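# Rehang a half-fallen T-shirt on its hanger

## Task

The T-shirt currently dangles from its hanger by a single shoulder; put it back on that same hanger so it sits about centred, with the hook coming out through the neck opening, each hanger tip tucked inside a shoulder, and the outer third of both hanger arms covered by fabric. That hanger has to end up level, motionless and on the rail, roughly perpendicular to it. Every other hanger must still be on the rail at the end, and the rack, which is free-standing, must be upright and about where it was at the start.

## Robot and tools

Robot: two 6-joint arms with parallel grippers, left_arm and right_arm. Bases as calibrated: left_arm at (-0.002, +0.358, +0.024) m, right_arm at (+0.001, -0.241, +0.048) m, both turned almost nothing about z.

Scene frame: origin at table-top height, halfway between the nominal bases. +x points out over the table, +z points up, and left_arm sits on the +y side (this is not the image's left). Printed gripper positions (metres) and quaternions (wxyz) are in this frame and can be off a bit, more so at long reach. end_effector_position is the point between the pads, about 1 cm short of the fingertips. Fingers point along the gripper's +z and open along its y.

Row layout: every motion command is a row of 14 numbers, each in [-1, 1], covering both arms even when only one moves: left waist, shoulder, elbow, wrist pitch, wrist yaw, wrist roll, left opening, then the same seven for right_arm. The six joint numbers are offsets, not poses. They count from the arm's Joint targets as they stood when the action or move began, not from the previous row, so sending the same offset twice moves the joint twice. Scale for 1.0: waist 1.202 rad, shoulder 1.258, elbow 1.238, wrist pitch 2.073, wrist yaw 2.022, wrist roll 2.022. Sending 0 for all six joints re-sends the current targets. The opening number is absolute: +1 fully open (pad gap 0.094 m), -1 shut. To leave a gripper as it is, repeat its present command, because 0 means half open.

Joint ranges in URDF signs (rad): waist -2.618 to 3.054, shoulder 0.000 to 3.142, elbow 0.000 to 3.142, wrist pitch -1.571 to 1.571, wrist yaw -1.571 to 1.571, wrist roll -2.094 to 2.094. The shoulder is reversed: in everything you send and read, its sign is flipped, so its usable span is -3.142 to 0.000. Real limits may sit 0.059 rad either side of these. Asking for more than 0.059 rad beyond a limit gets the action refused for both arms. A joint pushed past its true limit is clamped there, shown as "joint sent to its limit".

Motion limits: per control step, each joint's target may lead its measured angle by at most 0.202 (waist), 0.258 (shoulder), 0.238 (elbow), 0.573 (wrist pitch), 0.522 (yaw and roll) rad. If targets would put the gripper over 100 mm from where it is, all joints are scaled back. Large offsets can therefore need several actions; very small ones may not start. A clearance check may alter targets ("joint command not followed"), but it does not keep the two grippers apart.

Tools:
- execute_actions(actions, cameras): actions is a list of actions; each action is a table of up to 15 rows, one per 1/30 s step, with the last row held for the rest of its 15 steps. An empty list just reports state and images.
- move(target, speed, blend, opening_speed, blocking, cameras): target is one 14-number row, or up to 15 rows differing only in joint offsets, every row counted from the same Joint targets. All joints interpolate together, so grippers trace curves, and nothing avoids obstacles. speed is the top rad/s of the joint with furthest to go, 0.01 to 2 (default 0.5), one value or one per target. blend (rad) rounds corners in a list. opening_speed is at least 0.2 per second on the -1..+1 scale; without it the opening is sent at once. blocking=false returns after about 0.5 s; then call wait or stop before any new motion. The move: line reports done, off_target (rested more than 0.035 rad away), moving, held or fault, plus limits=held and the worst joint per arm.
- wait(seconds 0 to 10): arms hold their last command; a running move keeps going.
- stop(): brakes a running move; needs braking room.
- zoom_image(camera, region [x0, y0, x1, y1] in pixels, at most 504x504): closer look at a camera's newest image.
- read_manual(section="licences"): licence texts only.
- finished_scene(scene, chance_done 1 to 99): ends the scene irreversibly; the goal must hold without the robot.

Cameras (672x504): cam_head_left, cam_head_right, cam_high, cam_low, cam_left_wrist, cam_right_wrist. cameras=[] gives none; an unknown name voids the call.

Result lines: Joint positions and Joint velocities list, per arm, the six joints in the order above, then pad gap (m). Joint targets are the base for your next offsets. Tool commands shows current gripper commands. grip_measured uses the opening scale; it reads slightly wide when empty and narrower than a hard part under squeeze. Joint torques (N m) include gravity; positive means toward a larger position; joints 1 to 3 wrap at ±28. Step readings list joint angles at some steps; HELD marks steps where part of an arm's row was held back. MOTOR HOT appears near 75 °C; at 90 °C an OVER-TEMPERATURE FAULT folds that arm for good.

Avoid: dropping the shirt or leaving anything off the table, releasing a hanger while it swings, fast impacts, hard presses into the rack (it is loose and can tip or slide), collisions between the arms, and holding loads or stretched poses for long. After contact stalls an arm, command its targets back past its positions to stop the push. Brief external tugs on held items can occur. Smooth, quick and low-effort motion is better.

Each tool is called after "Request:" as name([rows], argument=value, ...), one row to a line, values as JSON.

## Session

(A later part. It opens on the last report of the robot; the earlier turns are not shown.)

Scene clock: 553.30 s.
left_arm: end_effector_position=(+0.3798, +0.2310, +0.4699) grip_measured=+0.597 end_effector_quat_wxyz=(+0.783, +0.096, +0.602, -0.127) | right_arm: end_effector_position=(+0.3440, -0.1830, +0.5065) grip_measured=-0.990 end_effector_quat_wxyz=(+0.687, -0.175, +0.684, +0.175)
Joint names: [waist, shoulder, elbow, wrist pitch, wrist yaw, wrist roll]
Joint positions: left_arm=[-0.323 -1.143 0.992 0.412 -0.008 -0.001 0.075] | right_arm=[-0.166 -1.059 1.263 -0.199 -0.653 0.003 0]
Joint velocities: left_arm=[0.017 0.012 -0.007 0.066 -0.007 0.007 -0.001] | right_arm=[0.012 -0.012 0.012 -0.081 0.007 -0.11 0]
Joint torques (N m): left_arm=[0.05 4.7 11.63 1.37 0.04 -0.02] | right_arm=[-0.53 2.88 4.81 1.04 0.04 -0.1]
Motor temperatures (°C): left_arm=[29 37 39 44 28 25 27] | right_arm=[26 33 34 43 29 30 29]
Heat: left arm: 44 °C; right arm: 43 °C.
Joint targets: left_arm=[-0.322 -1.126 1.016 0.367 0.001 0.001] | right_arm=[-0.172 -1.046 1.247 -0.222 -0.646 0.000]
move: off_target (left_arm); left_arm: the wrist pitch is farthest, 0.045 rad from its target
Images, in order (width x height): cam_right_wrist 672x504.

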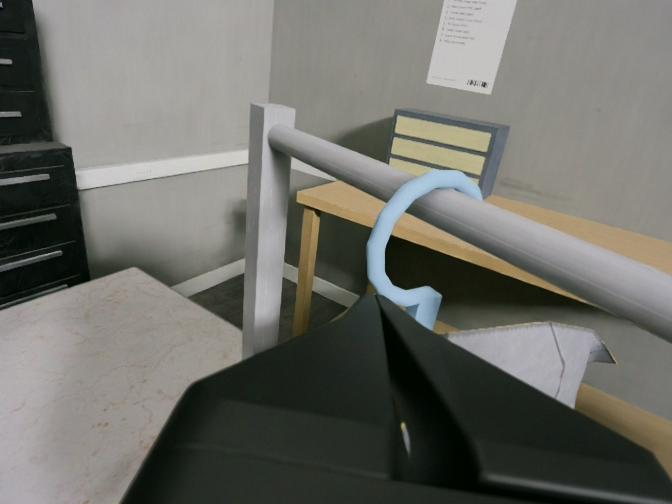

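Request:
move([
  [0,0,0,0,0,0,0.6,0.664,-0.083,0.124,-0.038,0.933,0,-1],
  [0,0,0,0,0,0,0.6,0.664,-0.319,0.244,-0.058,0.933,0,-1],
], speed=0.5, cameras=["cam_right_wrist","cam_head_right"])

Request:
zoom_image(camera="cam_head_right", region=[360, 20, 620, 280])

Scene clock: 558.67 s.
left_arm: end_effector_position=(+0.3798, +0.2310, +0.4699) grip_measured=+0.597 end_effector_quat_wxyz=(+0.783, +0.096, +0.602, -0.127) | right_arm: end_effector_position=(+0.3855, -0.1648, +0.4688) grip_measured=-0.990 end_effector_quat_wxyz=(+0.615, +0.131, +0.726, -0.279)
Joint names: [waist, shoulder, elbow, wrist pitch, wrist yaw, wrist roll]
Joint positions: left_arm=[-0.323 -1.143 0.992 0.412 -0.008 -0.001 0.075] | right_arm=[0.621 -1.449 1.507 -0.323 1.228 0.003 0]
Joint velocities: left_arm=[-0.012 0.007 -0.012 0.051 0.007 -0.022 0] | right_arm=[0.032 0.002 0.002 0.051 -0.037 -0.081 0.001]
Joint torques (N m): left_arm=[0.31 4.77 11.55 1.32 0.04 0.01] | right_arm=[0.32 5.63 9.06 0.85 0.23 -0.1]
Motor temperatures (°C): left_arm=[29 37 39 44 28 25 27] | right_arm=[26 33 34 43 29 30 29]
Heat: left arm: 44 °C; right arm: 43 °C.
Joint targets: left_arm=[-0.322 -1.126 1.016 0.367 0.001 0.001] | right_arm=[0.626 -1.447 1.549 -0.342 1.241 0.000]
move: off_target (left_arm, right_arm); left_arm: the wrist pitch is farthest, 0.045 rad from its target; right_arm: the elbow is farthest, 0.042 rad from its target
Images, in order (width x height): cam_head_right 672x504, cam_right_wrist 672x504.

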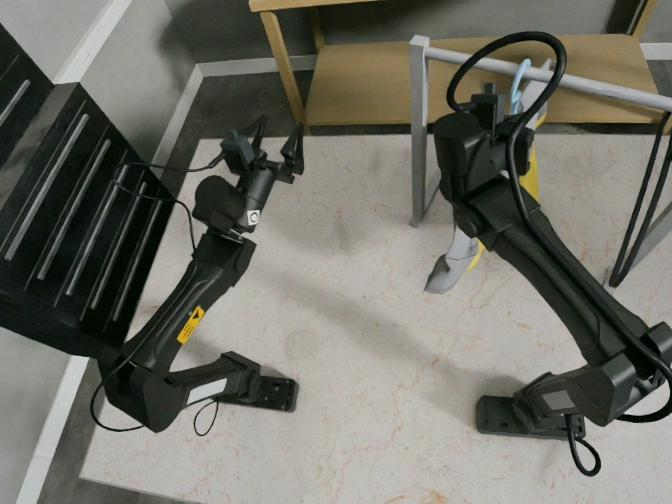

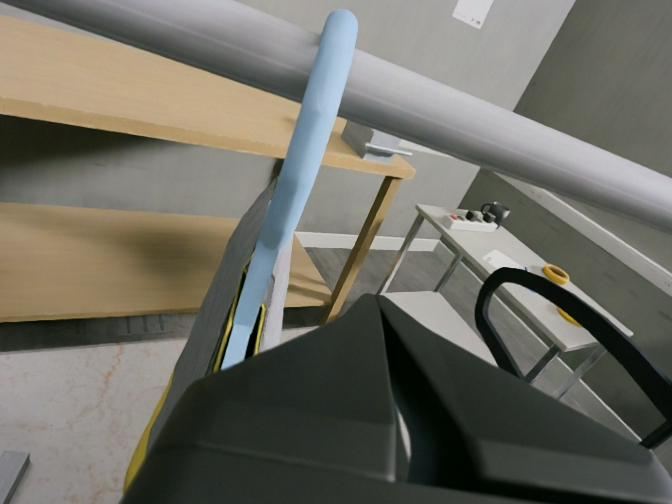

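Scaled by 1.938 from the camera's 672x504 image, which has a finer 960x720 frame.

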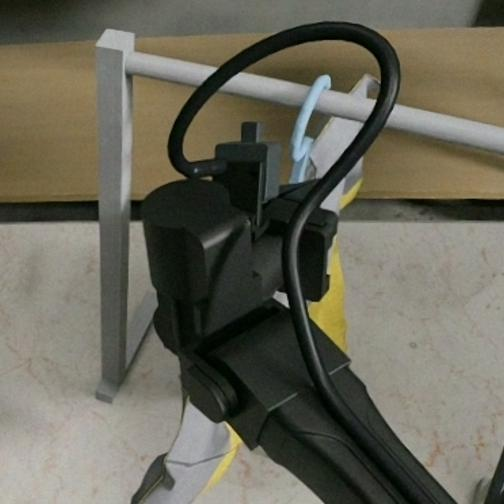

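Request:
move(target=[0,0,0,0,0,0,0.6,0.025,-0.042,-0.090,0.089,0.007,0.099,0.0], speed=0.2, cameras=["cam_right_wrist","cam_high"])

Request:
zoom_image(camera="cam_high", region=[220, 40, 440, 240])

Scene clock: 561.23 s.
left_arm: end_effector_position=(+0.3798, +0.2310, +0.4699) grip_measured=+0.597 end_effector_quat_wxyz=(+0.783, +0.096, +0.602, -0.127) | right_arm: end_effector_position=(+0.3972, -0.1434, +0.4488) grip_measured=-0.002 end_effector_quat_wxyz=(+0.646, +0.197, +0.707, -0.208)
Joint names: [waist, shoulder, elbow, wrist pitch, wrist yaw, wrist roll]
Joint positions: left_arm=[-0.323 -1.143 0.992 0.412 -0.008 -0.001 0.075] | right_arm=[0.65 -1.494 1.451 -0.196 1.237 0.186 0.047]
Joint velocities: left_arm=[0.007 0.007 0.002 -0.007 0.007 0.007 -0.001] | right_arm=[0.002 0.007 0.007 0.051 -0.037 0.007 -0.001]
Joint torques (N m): left_arm=[0.05 4.53 11.56 1.37 0.03 -0.03] | right_arm=[0.42 5.55 5.23 1.35 0.26 0.07]
Motor temperatures (°C): left_arm=[29 37 39 44 28 25 27] | right_arm=[26 33 34 42 29 30 29]
Heat: left arm: 44 °C; right arm: 42 °C.
Joint targets: left_arm=[-0.322 -1.126 1.016 0.367 0.001 0.001] | right_arm=[0.656 -1.500 1.437 -0.157 1.255 0.200]
move: off_target (left_arm, right_arm); left_arm: the wrist pitch is farthest, 0.045 rad from its target; right_arm: the wrist pitch is farthest, 0.038 rad from its target
Images, in order (width x height): cam_high 672x504, cam_right_wrist 672x504.

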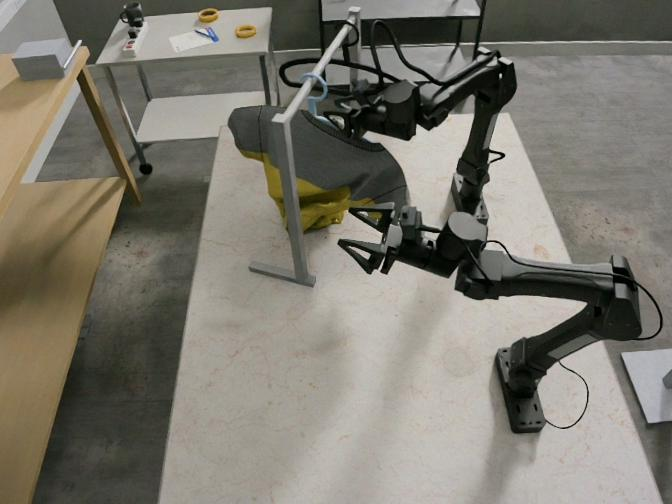

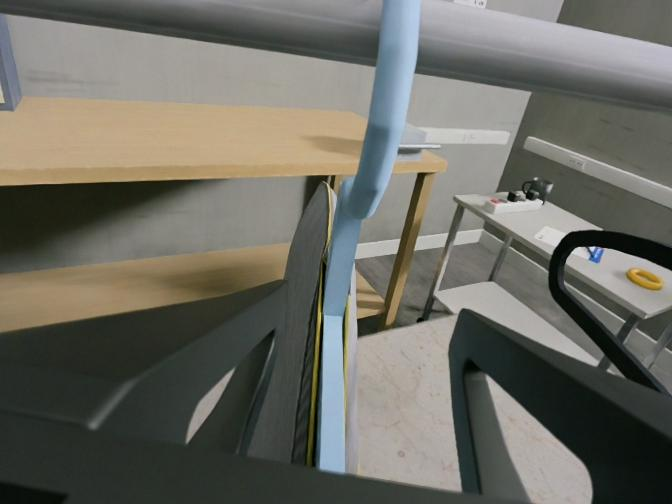

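Scaled by 2.291 from the camera's 672x504 image, which has a finer 960x720 frame.

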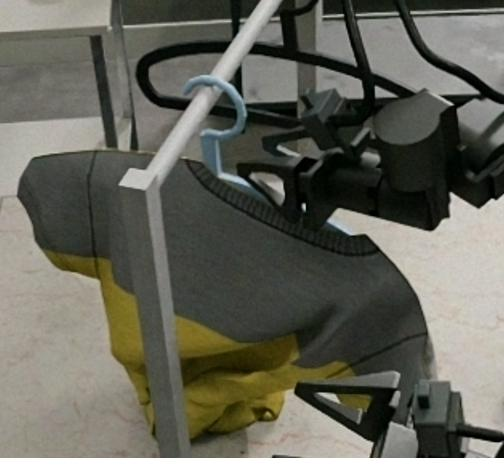

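Request:
move(target=[0,0,0,0,0,0,0.6,-0.05,-0.035,0.045,-0.004,-0.034,0.03,-0.5], speed=0.12, opening_speed=0.5, cameras=["cam_right_wrist","cam_high"])

Request:
zoom_image(camera="cam_high", region=[220, 40, 440, 240])

Scene clock: 562.87 s.
left_arm: end_effector_position=(+0.3798, +0.2310, +0.4699) grip_measured=+0.597 end_effector_quat_wxyz=(+0.783, +0.096, +0.602, -0.127) | right_arm: end_effector_position=(+0.4159, -0.1494, +0.4316) grip_measured=-0.498 end_effector_quat_wxyz=(+0.640, +0.210, +0.712, -0.198)
Joint names: [waist, shoulder, elbow, wrist pitch, wrist yaw, wrist roll]
Joint positions: left_arm=[-0.323 -1.143 0.992 0.412 -0.008 -0.001 0.075] | right_arm=[0.6 -1.536 1.451 -0.194 1.186 0.247 0.024]
Joint velocities: left_arm=[0.032 0.012 0.002 -0.037 0.007 0.007 -0.001] | right_arm=[0.002 0.002 -0.007 -0.037 -0.095 -0.051 0]
Joint torques (N m): left_arm=[0.23 4.66 11.71 1.35 0.08 0.01] | right_arm=[-0.39 5.87 9.32 1.3 0.1 0.08]
Motor temperatures (°C): left_arm=[29 37 39 44 28 25 27] | right_arm=[26 33 34 42 29 30 29]
Heat: left arm: 44 °C; right arm: 42 °C.
Joint targets: left_arm=[-0.322 -1.126 1.016 0.367 0.001 0.001] | right_arm=[0.596 -1.544 1.493 -0.166 1.186 0.261]
move: off_target (left_arm, right_arm); left_arm: the wrist pitch is farthest, 0.045 rad from its target; right_arm: the elbow is farthest, 0.042 rad from its target
Images, in order (width x height): cam_high 672x504, cam_right_wrist 672x504.

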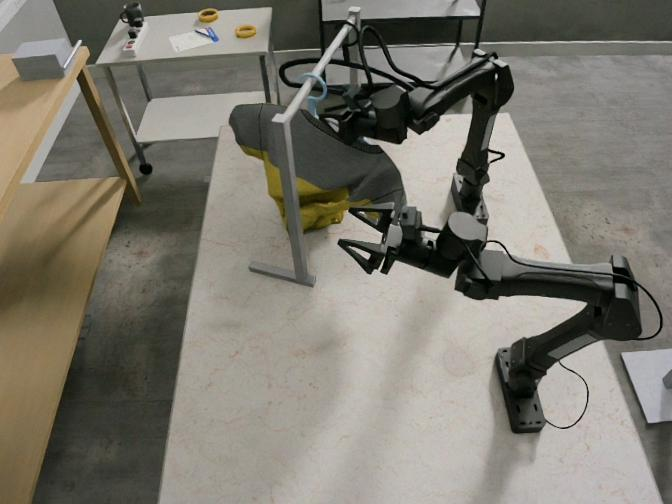

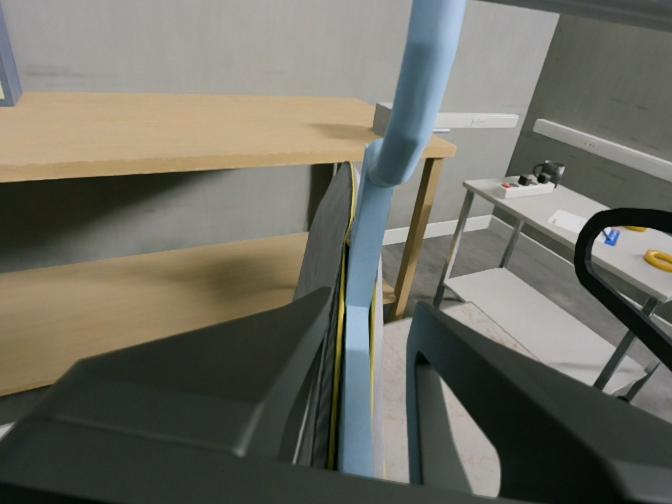

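Scaled by 2.291 from the camera's 672x504 image, which has a finer 960x720 frame.

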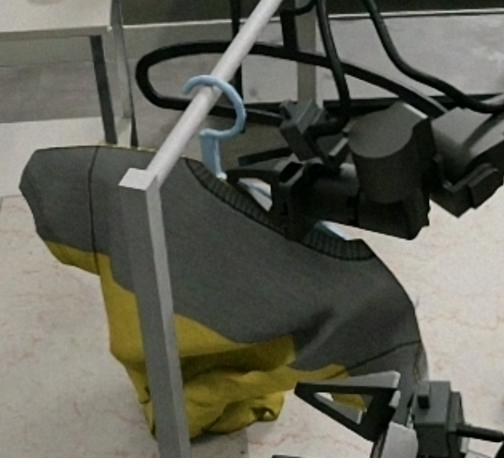

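Request:
move(target=[0,0,0,0,0,0,0.6,-0.026,-0.005,0.04,0.012,-0.017,0.0,-0.5], speed=0.12, cameras=["cam_right_wrist"])

Scene clock: 564.37 s.
left_arm: end_effector_position=(+0.3798, +0.2310, +0.4699) grip_measured=+0.597 end_effector_quat_wxyz=(+0.783, +0.096, +0.602, -0.127) | right_arm: end_effector_position=(+0.4222, -0.1570, +0.4510) grip_measured=-0.498 end_effector_quat_wxyz=(+0.652, +0.228, +0.701, -0.176)
Joint names: [waist, shoulder, elbow, wrist pitch, wrist yaw, wrist roll]
Joint positions: left_arm=[-0.323 -1.143 0.992 0.412 -0.008 -0.001 0.075] | right_arm=[0.569 -1.538 1.502 -0.179 1.153 0.248 0.024]
Joint velocities: left_arm=[-0.002 0.007 -0.002 0.051 0.007 0.007 -0.001] | right_arm=[-0.012 0.022 0.012 -0.051 -0.007 0.022 -0.002]
Joint torques (N m): left_arm=[0.03 4.6 11.79 1.37 0.06 -0.02] | right_arm=[-0.39 5.52 9.21 1.39 0.04 0.07]
Motor temperatures (°C): left_arm=[29 37 39 44 28 25 27] | right_arm=[26 33 34 42 29 30 29]
Heat: left arm: 44 °C; right arm: 42 °C.
Joint targets: left_arm=[-0.322 -1.126 1.016 0.367 0.001 0.001] | right_arm=[0.565 -1.550 1.542 -0.141 1.152 0.261]
move: off_target (left_arm, right_arm); left_arm: the wrist pitch is farthest, 0.045 rad from its target; right_arm: the elbow is farthest, 0.041 rad from its target
Images, in order (width x height): cam_right_wrist 672x504.

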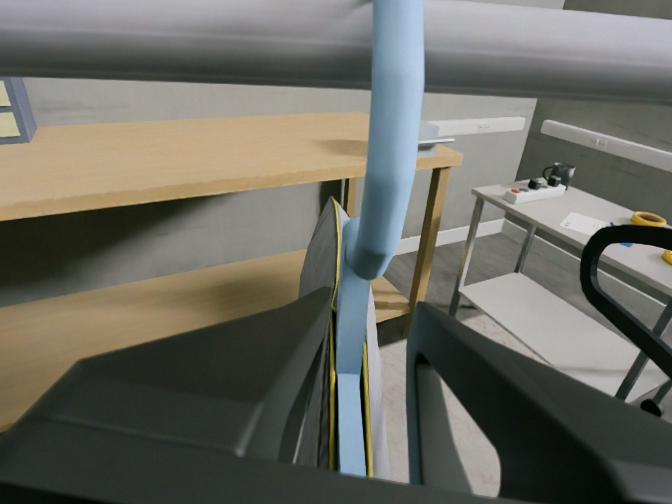

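Request:
move(target=[0,0,0,0,0,0,0.6,-0.040,-0.045,0.02,0.006,-0.024,0.0,-0.64], speed=0.1, opening_speed=0.3, cameras=["cam_right_wrist","cam_high"])

Request:
zoom_image(camera="cam_high", region=[220, 40, 440, 240])

Scene clock: 565.73 s.
left_arm: end_effector_position=(+0.3798, +0.2310, +0.4699) grip_measured=+0.597 end_effector_quat_wxyz=(+0.783, +0.096, +0.602, -0.127) | right_arm: end_effector_position=(+0.4443, -0.1619, +0.4370) grip_measured=-0.638 end_effector_quat_wxyz=(+0.644, +0.225, +0.709, -0.181)
Joint names: [waist, shoulder, elbow, wrist pitch, wrist yaw, wrist roll]
Joint positions: left_arm=[-0.323 -1.143 0.992 0.412 -0.008 -0.001 0.075] | right_arm=[0.522 -1.597 1.524 -0.167 1.105 0.248 0.017]
Joint velocities: left_arm=[-0.017 0.002 -0.007 -0.066 -0.007 0.007 0] | right_arm=[-0.007 -0.007 0.007 -0.066 -0.081 0.037 0]
Joint torques (N m): left_arm=[0.05 4.71 11.95 1.4 0.04 -0.04] | right_arm=[-0.43 6.37 9.43 1.41 0.06 0.07]
Motor temperatures (°C): left_arm=[29 37 39 44 28 25 27] | right_arm=[26 33 34 42 29 30 28]
Heat: left arm: 44 °C; right arm: 42 °C.
Joint targets: left_arm=[-0.322 -1.126 1.016 0.367 0.001 0.001] | right_arm=[0.516 -1.607 1.567 -0.128 1.103 0.261]
move: off_target (left_arm, right_arm); left_arm: the wrist pitch is farthest, 0.045 rad from its target; right_arm: the elbow is farthest, 0.043 rad from its target
Images, in order (width x height): cam_high 672x504, cam_right_wrist 672x504.

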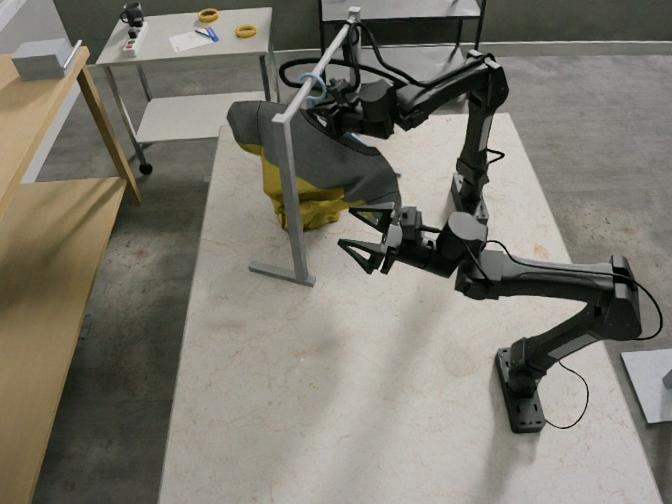

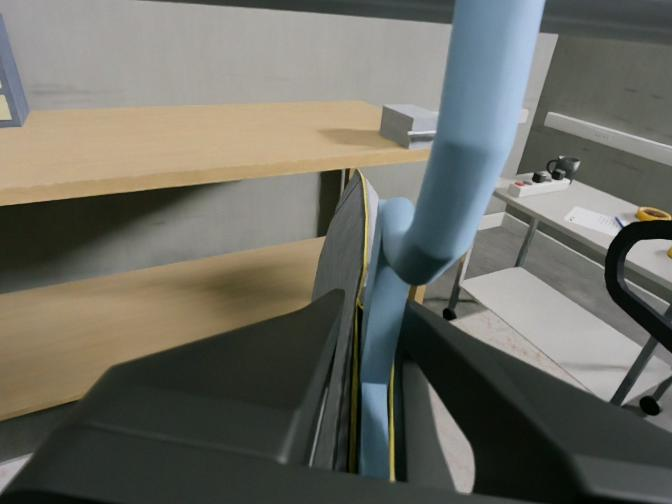

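Scaled by 2.291 from the camera's 672x504 image, which has a finer 960x720 frame.

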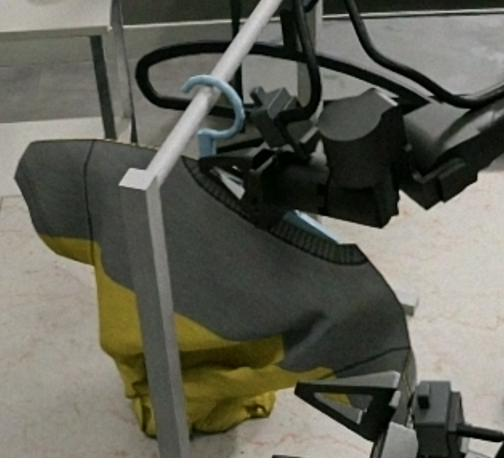

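Request:
move(target=[0,0,0,0,0,0,0.6,-0.060,-0.019,0.012,0.004,-0.036,0.0,-0.64], speed=0.1, cameras=["cam_right_wrist","cam_high","cam_head_right","cam_low"])

Request:
zoom_image(camera="cam_high", region=[220, 40, 440, 240])

Request:
zoom_image(camera="cam_low", region=[280, 50, 530, 300])

Scene clock: 567.40 s.
left_arm: end_effector_position=(+0.3798, +0.2310, +0.4699) grip_measured=+0.597 end_effector_quat_wxyz=(+0.783, +0.096, +0.602, -0.127) | right_arm: end_effector_position=(+0.4614, -0.1806, +0.4354) grip_measured=-0.638 end_effector_quat_wxyz=(+0.642, +0.232, +0.710, -0.173)
Joint names: [waist, shoulder, elbow, wrist pitch, wrist yaw, wrist roll]
Joint positions: left_arm=[-0.323 -1.143 0.992 0.412 -0.008 -0.001 0.075] | right_arm=[0.45 -1.617 1.542 -0.151 1.031 0.248 0.017]
Joint velocities: left_arm=[-0.002 -0.002 0.002 -0.037 0.037 -0.007 0] | right_arm=[-0.002 0.022 0.002 0.007 -0.066 0.066 0]
Joint torques (N m): left_arm=[-0.12 4.67 11.71 1.42 0.09 0] | right_arm=[-0.43 6.34 9.21 1.39 0.04 0.06]
Motor temperatures (°C): left_arm=[29 37 39 44 28 25 27] | right_arm=[26 33 34 42 29 30 28]
Heat: left arm: 44 °C; right arm: 42 °C.
Joint targets: left_arm=[-0.322 -1.126 1.016 0.367 0.001 0.001] | right_arm=[0.445 -1.631 1.582 -0.120 1.031 0.261]
move: off_target (left_arm, right_arm); left_arm: the wrist pitch is farthest, 0.045 rad from its target; right_arm: the elbow is farthest, 0.040 rad from its target
Images, in order (width x height): cam_head_right 672x504, cam_high 672x504, cam_low 672x504, cam_right_wrist 672x504.

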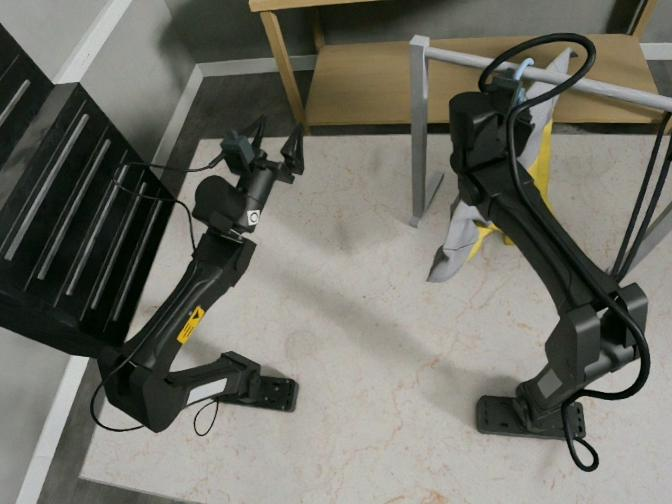

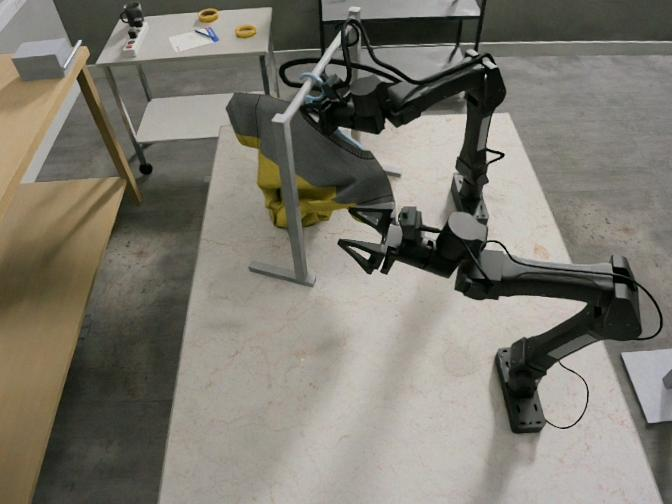

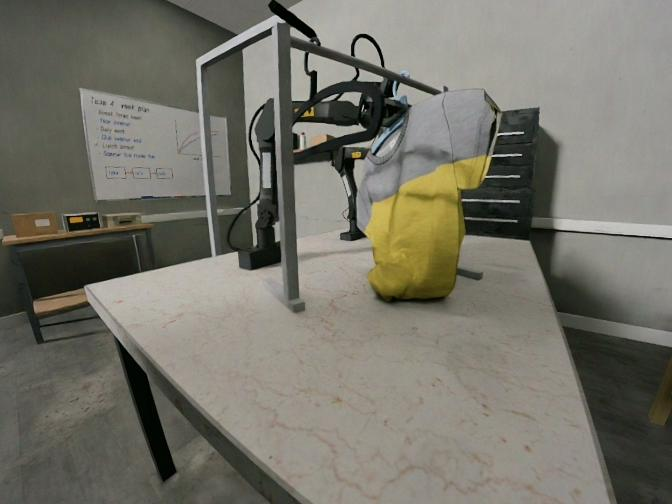

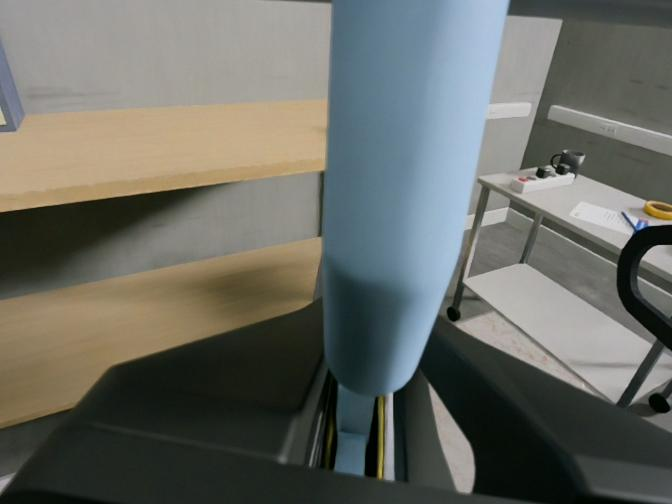

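Scaled by 2.291 from the camera's 672x504 image, which has a finer 960x720 frame.

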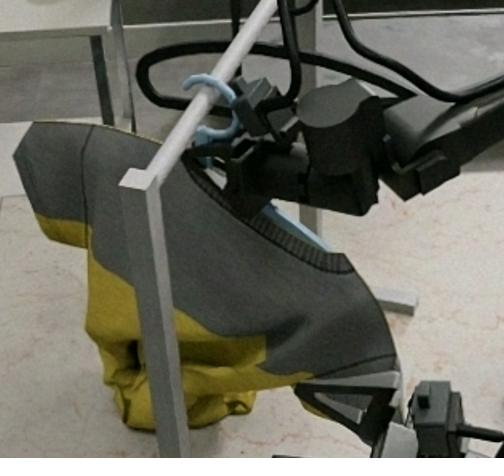

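Scaled by 2.016 from the camera's 672x504 image, which has a finer 960x720 frame.

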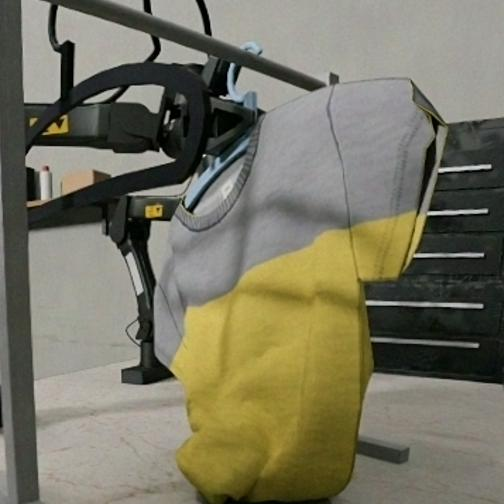

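Request:
move(target=[0,0,0,0,0,0,0.6,0.115,0.065,-0.022,-0.01,0.06,0.0,-0.55], speed=0.15, cameras=["cam_right_wrist","cam_high","cam_head_right","cam_low"])

Request:
zoom_image(camera="cam_high", region=[220, 40, 440, 240])

Request:
zoom_image(camera="cam_low", region=[280, 50, 530, 300])

Scene clock: 569.17 s.
left_arm: end_effector_position=(+0.3798, +0.2310, +0.4699) grip_measured=+0.597 end_effector_quat_wxyz=(+0.783, +0.096, +0.602, -0.127) | right_arm: end_effector_position=(+0.4329, -0.1436, +0.4537) grip_measured=-0.552 end_effector_quat_wxyz=(+0.659, +0.226, +0.699, -0.159)
Joint names: [waist, shoulder, elbow, wrist pitch, wrist yaw, wrist roll]
Joint positions: left_arm=[-0.323 -1.143 0.992 0.412 -0.008 -0.001 0.075] | right_arm=[0.579 -1.581 1.542 -0.151 1.136 0.248 0.021]
Joint velocities: left_arm=[-0.017 0.017 0.012 -0.037 0.022 -0.022 0] | right_arm=[-0.007 0.007 0.012 -0.066 -0.022 0.081 -0.001]
Joint torques (N m): left_arm=[0.09 4.7 11.86 1.37 0.05 -0.04] | right_arm=[0.25 9.87 7.06 1.16 0.22 0.05]
Motor temperatures (°C): left_arm=[29 37 39 44 28 25 27] | right_arm=[26 33 34 42 29 30 28]
Heat: left arm: 44 °C; right arm: 42 °C.
Joint targets: left_arm=[-0.322 -1.126 1.016 0.367 0.001 0.001] | right_arm=[0.583 -1.549 1.555 -0.141 1.152 0.261]
move: off_target (left_arm); left_arm: the wrist pitch is farthest, 0.045 rad from its target
Images, in order (width x height): cam_head_right 672x504, cam_high 672x504, cam_low 672x504, cam_right_wrist 672x504.

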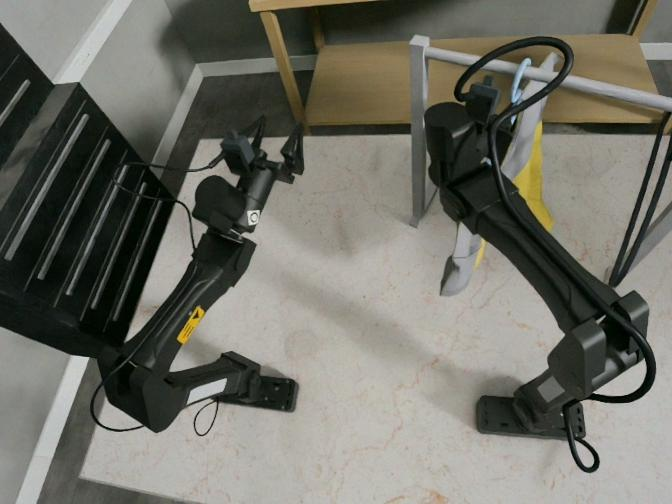

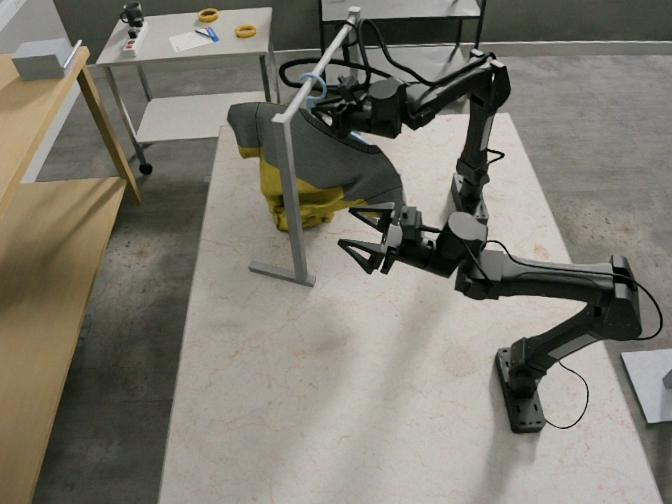

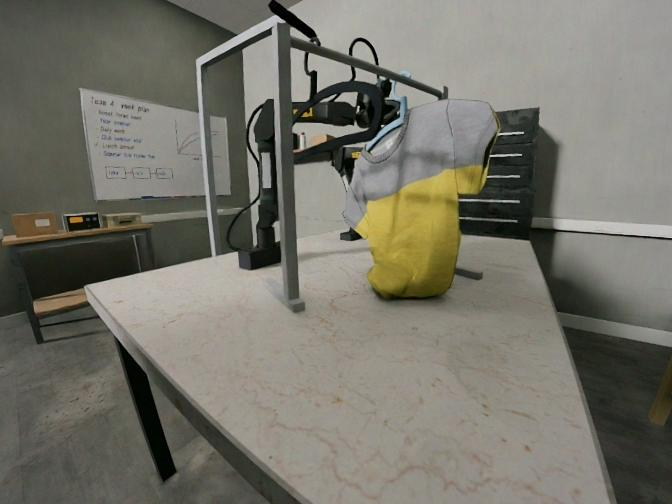

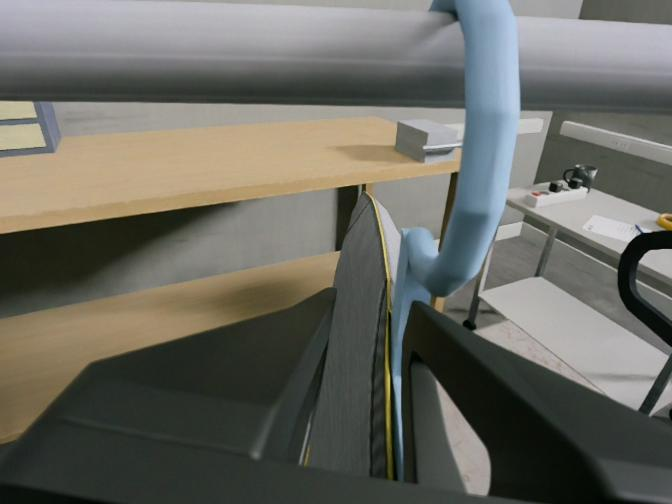

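Scaled by 2.291 from the camera's 672x504 image, which has a finer 960x720 frame.

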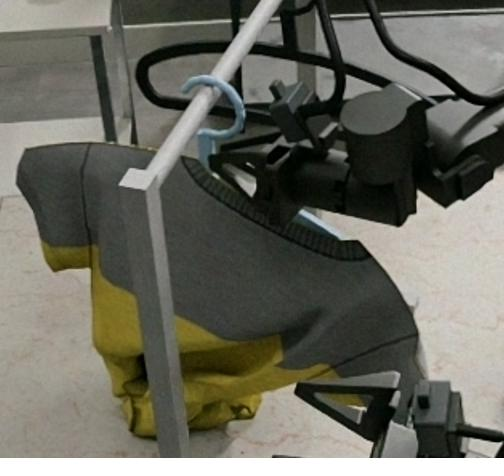

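Scaled by 2.016 from the camera's 672x504 image, which has a finer 960x720 frame.

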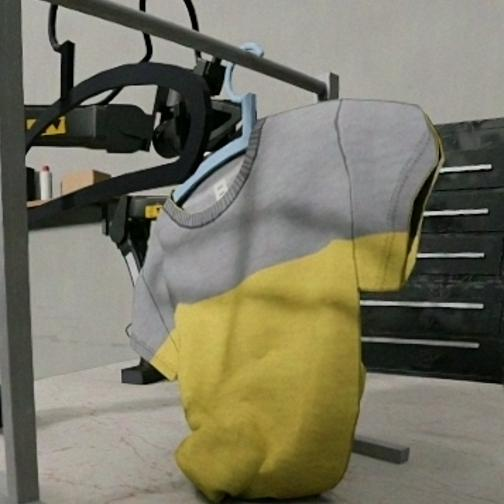

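Request:
move([
  [0,0,0,0,0,0,0.6,0.061,0.039,-0.095,-0.008,0.051,-0.03,-0.3],
  [0,0,0,0,0,0,0.6,0.036,0.317,-0.125,-0.077,0.044,-0.129,-0.3],
  [0,0,0,0,0,0,0.6,-0.628,0.4,-0.249,-0.039,-0.889,-0.129,-0.3],
  [0,0,0,0,0,0,0.6,-0.608,0.23,-0.164,-0.007,-0.889,-0.129,-0.3],
], speed=[0.25,0.5,0.5,0.3], cameras=["cam_right_wrist"])

Scene clock: 576.50 s.
left_arm: end_effector_position=(+0.3798, +0.2310, +0.4699) grip_measured=+0.597 end_effector_quat_wxyz=(+0.783, +0.096, +0.602, -0.127) | right_arm: end_effector_position=(+0.4039, -0.1905, +0.4572) grip_measured=-0.302 end_effector_quat_wxyz=(+0.633, -0.150, +0.734, +0.193)
Joint names: [waist, shoulder, elbow, wrist pitch, wrist yaw, wrist roll]
Joint positions: left_arm=[-0.323 -1.143 0.992 0.412 -0.008 -0.001 0.075] | right_arm=[-0.154 -1.257 1.307 -0.202 -0.633 0.005 0.033]
Joint velocities: left_arm=[0.007 0.007 -0.002 -0.022 -0.037 0.037 0.001] | right_arm=[-0.017 -0.002 -0.002 0.007 -0.051 -0.022 -0.002]
Joint torques (N m): left_arm=[0.13 4.62 11.67 1.4 -0.01 0] | right_arm=[0.44 3.74 9.62 1.65 -0.12 -0.11]
Motor temperatures (°C): left_arm=[29 37 39 43 28 25 27] | right_arm=[26 33 33 43 29 30 28]
Heat: left arm: 43 °C; right arm: 43 °C.
Joint targets: left_arm=[-0.322 -1.126 1.016 0.367 0.001 0.001] | right_arm=[-0.148 -1.260 1.352 -0.155 -0.646 0.000]
move: off_target (left_arm, right_arm); left_arm: the wrist pitch is farthest, 0.045 rad from its target; right_arm: the wrist pitch is farthest, 0.046 rad from its target
Images, in order (width x height): cam_right_wrist 672x504.

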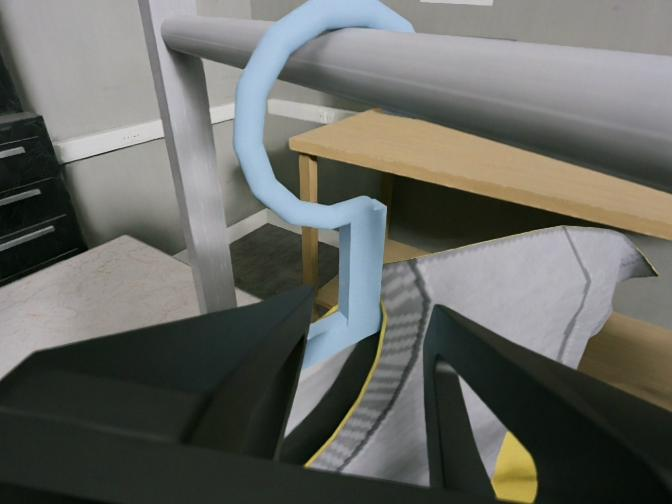

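Request:
move(target=[0,0,0,0,0,0,0.6,0.062,-0.067,0.053,0.018,0.037,0.0,0.0], speed=0.15, cameras=["cam_right_wrist"])

Scene clock: 577.90 s.
left_arm: end_effector_position=(+0.3798, +0.2310, +0.4699) grip_measured=+0.597 end_effector_quat_wxyz=(+0.783, +0.096, +0.602, -0.127) | right_arm: end_effector_position=(+0.4267, -0.1706, +0.4627) grip_measured=-0.002 end_effector_quat_wxyz=(+0.638, -0.159, +0.728, +0.195)
Joint names: [waist, shoulder, elbow, wrist pitch, wrist yaw, wrist roll]
Joint positions: left_arm=[-0.323 -1.143 0.992 0.412 -0.008 -0.001 0.075] | right_arm=[-0.078 -1.339 1.372 -0.165 -0.573 0.009 0.047]
Joint velocities: left_arm=[-0.022 0.002 -0.002 -0.007 0.007 -0.037 0] | right_arm=[0.012 -0.007 -0.002 0.081 -0.022 -0.007 -0.001]
Joint torques (N m): left_arm=[-0.03 4.71 11.85 1.39 0.07 -0.01] | right_arm=[0.31 4.33 9.68 1.7 0.06 -0.11]
Motor temperatures (°C): left_arm=[29 37 39 43 28 25 27] | right_arm=[26 33 34 43 29 30 28]
Heat: left arm: 43 °C; right arm: 43 °C.
Joint targets: left_arm=[-0.322 -1.126 1.016 0.367 0.001 0.001] | right_arm=[-0.074 -1.344 1.417 -0.118 -0.571 0.000]
move: off_target (left_arm, right_arm); left_arm: the wrist pitch is farthest, 0.045 rad from its target; right_arm: the wrist pitch is farthest, 0.047 rad from its target
Images, in order (width x height): cam_right_wrist 672x504.

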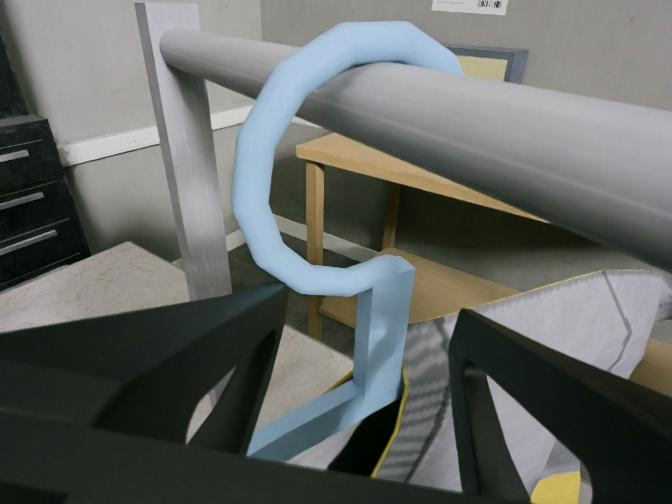

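Request:
move(target=[0,0,0,0,0,0,0.6,0.016,-0.045,0.034,0.012,0.009,0.0,0.0], speed=0.12, cameras=["cam_right_wrist"])

Scene clock: 579.07 s.
left_arm: end_effector_position=(+0.3798, +0.2310, +0.4699) grip_measured=+0.597 end_effector_quat_wxyz=(+0.783, +0.096, +0.602, -0.127) | right_arm: end_effector_position=(+0.4418, -0.1648, +0.4617) grip_measured=-0.002 end_effector_quat_wxyz=(+0.637, -0.165, +0.727, +0.195)
Joint names: [waist, shoulder, elbow, wrist pitch, wrist yaw, wrist roll]
Joint positions: left_arm=[-0.323 -1.143 0.992 0.412 -0.008 -0.001 0.075] | right_arm=[-0.059 -1.394 1.412 -0.15 -0.561 0.003 0.047]
Joint velocities: left_arm=[-0.002 -0.007 -0.007 -0.022 0.037 -0.066 0] | right_arm=[0.002 0.012 0.007 -0.007 0.037 0.007 0]
Joint torques (N m): left_arm=[0.14 4.6 11.82 1.33 0.06 -0.02] | right_arm=[0.29 4.78 9.87 1.8 0.06 -0.1]
Motor temperatures (°C): left_arm=[29 37 39 43 28 25 27] | right_arm=[26 33 34 43 29 30 28]
Heat: left arm: 43 °C; right arm: 43 °C.
Joint targets: left_arm=[-0.322 -1.126 1.016 0.367 0.001 0.001] | right_arm=[-0.055 -1.401 1.459 -0.093 -0.553 0.000]
move: off_target (left_arm, right_arm); left_arm: the wrist pitch is farthest, 0.045 rad from its target; right_arm: the wrist pitch is farthest, 0.057 rad from its target
Images, in order (width x height): cam_right_wrist 672x504.

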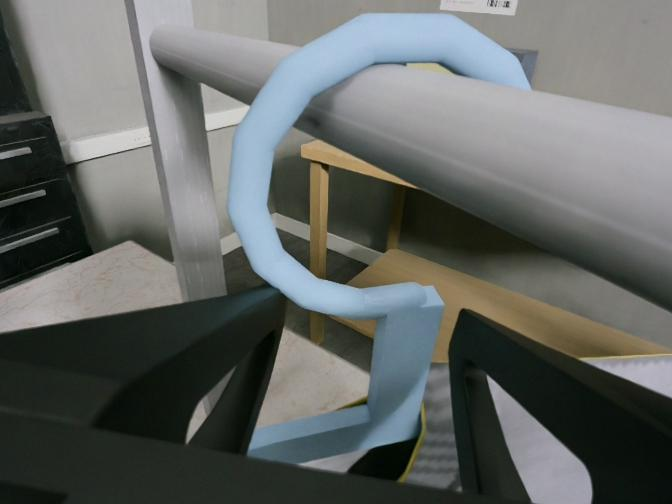

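Request:
move(target=[0,0,0,0,0,0,0.6,-0.020,-0.022,0.013,0.004,-0.011,0.0,-0.3], speed=0.12, opening_speed=0.4, cameras=["cam_right_wrist"])

Scene clock: 580.23 s.
left_arm: end_effector_position=(+0.3798, +0.2310, +0.4699) grip_measured=+0.597 end_effector_quat_wxyz=(+0.783, +0.096, +0.602, -0.127) | right_arm: end_effector_position=(+0.4485, -0.1676, +0.4609) grip_measured=-0.298 end_effector_quat_wxyz=(+0.638, -0.170, +0.725, +0.196)
Joint names: [waist, shoulder, elbow, wrist pitch, wrist yaw, wrist roll]
Joint positions: left_arm=[-0.323 -1.143 0.992 0.412 -0.008 -0.001 0.075] | right_arm=[-0.072 -1.422 1.429 -0.139 -0.584 -0.005 0.033]
Joint velocities: left_arm=[-0.007 0.007 -0.017 0.066 0.022 -0.007 0] | right_arm=[-0.017 -0.012 0.002 -0.051 0.007 0.007 -0.001]
Joint torques (N m): left_arm=[0.2 4.55 11.82 1.44 0.09 -0.01] | right_arm=[-0.54 5.07 9.73 1.76 0.02 -0.03]
Motor temperatures (°C): left_arm=[29 37 39 43 28 25 27] | right_arm=[26 33 34 43 29 30 28]
Heat: left arm: 43 °C; right arm: 43 °C.
Joint targets: left_arm=[-0.322 -1.126 1.016 0.367 0.001 0.001] | right_arm=[-0.079 -1.428 1.475 -0.085 -0.575 0.000]
move: off_target (left_arm, right_arm); left_arm: the wrist pitch is farthest, 0.045 rad from its target; right_arm: the wrist pitch is farthest, 0.054 rad from its target
Images, in order (width x height): cam_right_wrist 672x504.

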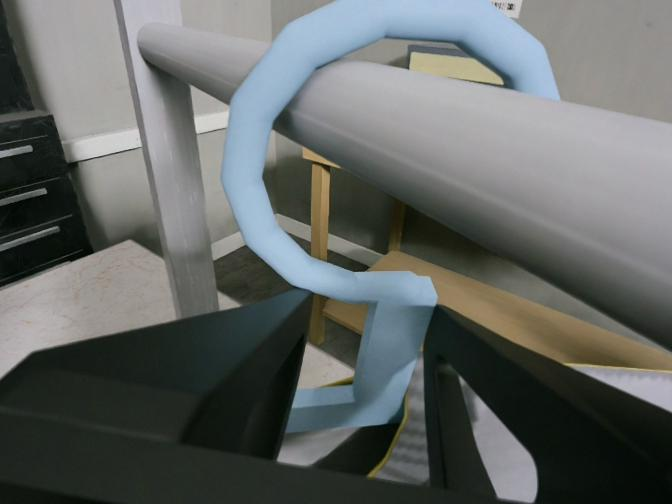

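Request:
move(target=[0,0,0,0,0,0,0.6,-0.008,-0.004,0.010,0.004,-0.004,0.0,-0.3], speed=0.12, cameras=["cam_right_wrist"])

Request:
move(target=[0,0,0,0,0,0,0.6,0,0,0,0,0,0.0,-1], speed=0.12, opening_speed=0.4, cameras=["cam_right_wrist"])

Scene clock: 581.23 s.
left_arm: end_effector_position=(+0.3798, +0.2310, +0.4699) grip_measured=+0.597 end_effector_quat_wxyz=(+0.783, +0.096, +0.602, -0.127) | right_arm: end_effector_position=(+0.4502, -0.1704, +0.4610) grip_measured=-0.298 end_effector_quat_wxyz=(+0.638, -0.169, +0.725, +0.196)
Joint names: [waist, shoulder, elbow, wrist pitch, wrist yaw, wrist roll]
Joint positions: left_arm=[-0.323 -1.143 0.992 0.412 -0.008 -0.001 0.075] | right_arm=[-0.079 -1.428 1.435 -0.139 -0.588 -0.005 0.033]
Joint velocities: left_arm=[-0.007 -0.002 -0.007 -0.037 -0.007 -0.037 0] | right_arm=[0.012 -0.002 0.012 -0.007 -0.051 0.007 0]
Joint torques (N m): left_arm=[0.23 4.52 11.79 1.37 0.01 0] | right_arm=[-0.72 5.18 10.32 1.83 -0.01 -0.02]
Motor temperatures (°C): left_arm=[29 37 39 43 28 25 27] | right_arm=[26 33 34 44 29 30 28]
Heat: left arm: 43 °C; right arm: 44 °C.
Joint targets: left_arm=[-0.322 -1.126 1.016 0.367 0.001 0.001] | right_arm=[-0.088 -1.433 1.488 -0.076 -0.583 0.000]
move: off_target (left_arm, right_arm); left_arm: the wrist pitch is farthest, 0.045 rad from its target; right_arm: the wrist pitch is farthest, 0.062 rad from its target
Images, in order (width x height): cam_right_wrist 672x504.

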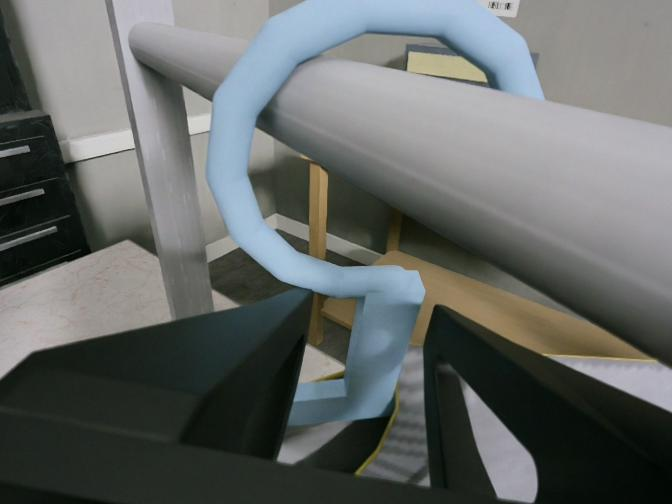

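Scene clock: 583.20 s.
left_arm: end_effector_position=(+0.3798, +0.2310, +0.4699) grip_measured=+0.597 end_effector_quat_wxyz=(+0.783, +0.096, +0.602, -0.127) | right_arm: end_effector_position=(+0.4508, -0.1723, +0.4683) grip_measured=-0.990 end_effector_quat_wxyz=(+0.646, -0.167, +0.719, +0.192)
Joint names: [waist, shoulder, elbow, wrist pitch, wrist yaw, wrist roll]
Joint positions: left_arm=[-0.323 -1.143 0.992 0.412 -0.008 -0.001 0.075] | right_arm=[-0.082 -1.428 1.444 -0.125 -0.584 0.002 0]
Joint velocities: left_arm=[-0.012 0.002 -0.012 -0.007 0.007 -0.007 -0.002] | right_arm=[-0.012 0.012 0.007 0.066 0.022 -0.11 -0.001]
Joint torques (N m): left_arm=[-0.02 4.6 11.67 1.3 0.04 0.02] | right_arm=[-0.47 5.18 9.54 1.71 0.03 -0.03]
Motor temperatures (°C): left_arm=[29 37 39 43 28 25 27] | right_arm=[26 33 34 44 29 30 28]
Heat: left arm: 43 °C; right arm: 44 °C.
Joint targets: left_arm=[-0.322 -1.126 1.016 0.367 0.001 0.001] | right_arm=[-0.088 -1.433 1.488 -0.076 -0.583 0.000]
move: off_target (left_arm, right_arm); left_arm: the wrist pitch is farthest, 0.045 rad from its target; right_arm: the wrist pitch is farthest, 0.049 rad from its target
Images, in order (width x height): cam_right_wrist 672x504.

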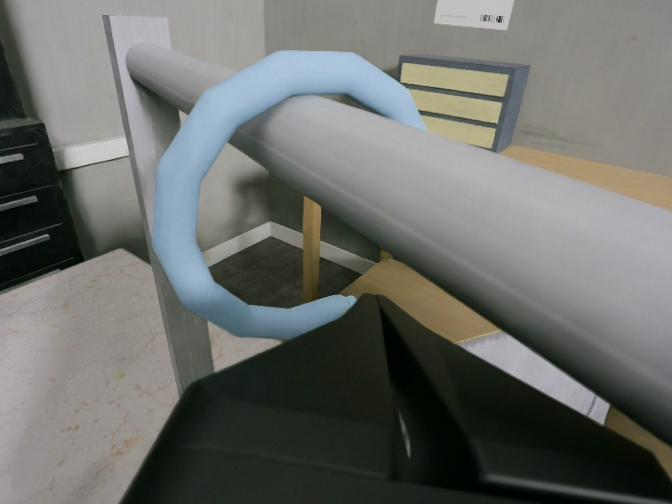

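Request:
move(target=[0,0,0,0,0,0,0.6,0,0.045,-0.03,-0.01,0,0.0,0], speed=0.12, opening_speed=2, cameras=["cam_right_wrist"])

Scene clock: 585.30 s.
left_arm: end_effector_position=(+0.3798, +0.2310, +0.4699) grip_measured=+0.597 end_effector_quat_wxyz=(+0.783, +0.096, +0.602, -0.127) | right_arm: end_effector_position=(+0.4492, -0.1722, +0.4694) grip_measured=-0.002 end_effector_quat_wxyz=(+0.646, -0.166, +0.719, +0.193)
Joint names: [waist, shoulder, elbow, wrist pitch, wrist yaw, wrist roll]
Joint positions: left_arm=[-0.323 -1.143 0.992 0.412 -0.008 -0.001 0.075] | right_arm=[-0.082 -1.423 1.444 -0.13 -0.584 0.003 0.047]
Joint velocities: left_arm=[-0.002 0.007 0.007 -0.022 -0.022 -0.037 0.001] | right_arm=[-0.002 0.007 -0.017 -0.037 0.007 0.037 0]
Joint torques (N m): left_arm=[0.18 4.64 11.54 1.37 0.08 0.03] | right_arm=[-0.47 9.84 6.78 1.56 0.03 -0.04]
Motor temperatures (°C): left_arm=[29 37 39 43 28 25 27] | right_arm=[26 33 34 44 29 29 28]
Heat: left arm: 43 °C; right arm: 44 °C.
Joint targets: left_arm=[-0.322 -1.126 1.016 0.367 0.001 0.001] | right_arm=[-0.088 -1.377 1.451 -0.097 -0.583 0.000]
move: off_target (left_arm, right_arm); left_arm: the wrist pitch is farthest, 0.045 rad from its target; right_arm: the shoulder is farthest, 0.046 rad from its target
Images, in order (width x height): cam_right_wrist 672x504.

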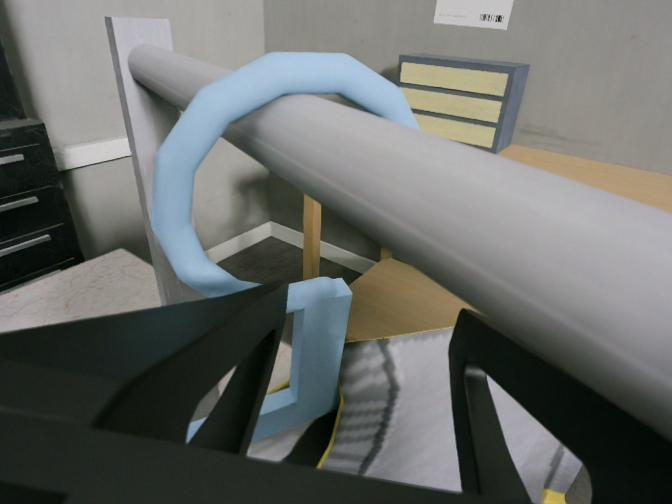

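Request:
move(target=[0,0,0,0,0,0,0.6,0.064,-0.085,0.055,0.018,0.038,0.0,0], speed=0.12, cameras=["cam_right_wrist"])

Scene clock: 587.07 s.
left_arm: end_effector_position=(+0.3798, +0.2310, +0.4699) grip_measured=+0.597 end_effector_quat_wxyz=(+0.783, +0.096, +0.602, -0.127) | right_arm: end_effector_position=(+0.4659, -0.1554, +0.4648) grip_measured=-0.002 end_effector_quat_wxyz=(+0.647, -0.165, +0.721, +0.186)
Joint names: [waist, shoulder, elbow, wrist pitch, wrist yaw, wrist roll]
Joint positions: left_arm=[-0.323 -1.143 0.992 0.412 -0.008 -0.001 0.075] | right_arm=[-0.018 -1.475 1.474 -0.108 -0.507 0.003 0.047]
Joint velocities: left_arm=[0.002 0.007 -0.007 0.007 0.007 0.066 -0.001] | right_arm=[-0.002 -0.002 -0.017 -0.095 0.037 -0.11 0.001]
Joint torques (N m): left_arm=[0.06 4.67 11.62 1.32 0.05 -0.02] | right_arm=[0.51 5.39 9.68 1.73 0.04 -0.03]
Motor temperatures (°C): left_arm=[29 37 39 43 28 25 27] | right_arm=[26 33 34 44 29 29 28]
Heat: left arm: 43 °C; right arm: 44 °C.
Joint targets: left_arm=[-0.322 -1.126 1.016 0.367 0.001 0.001] | right_arm=[-0.011 -1.484 1.519 -0.060 -0.506 0.000]
move: off_target (left_arm, right_arm); left_arm: the wrist pitch is farthest, 0.045 rad from its target; right_arm: the wrist pitch is farthest, 0.049 rad from its target
Images, in order (width x height): cam_right_wrist 672x504.

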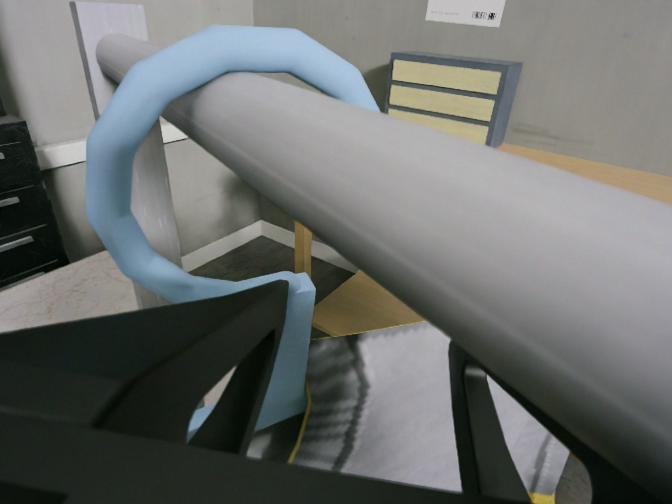

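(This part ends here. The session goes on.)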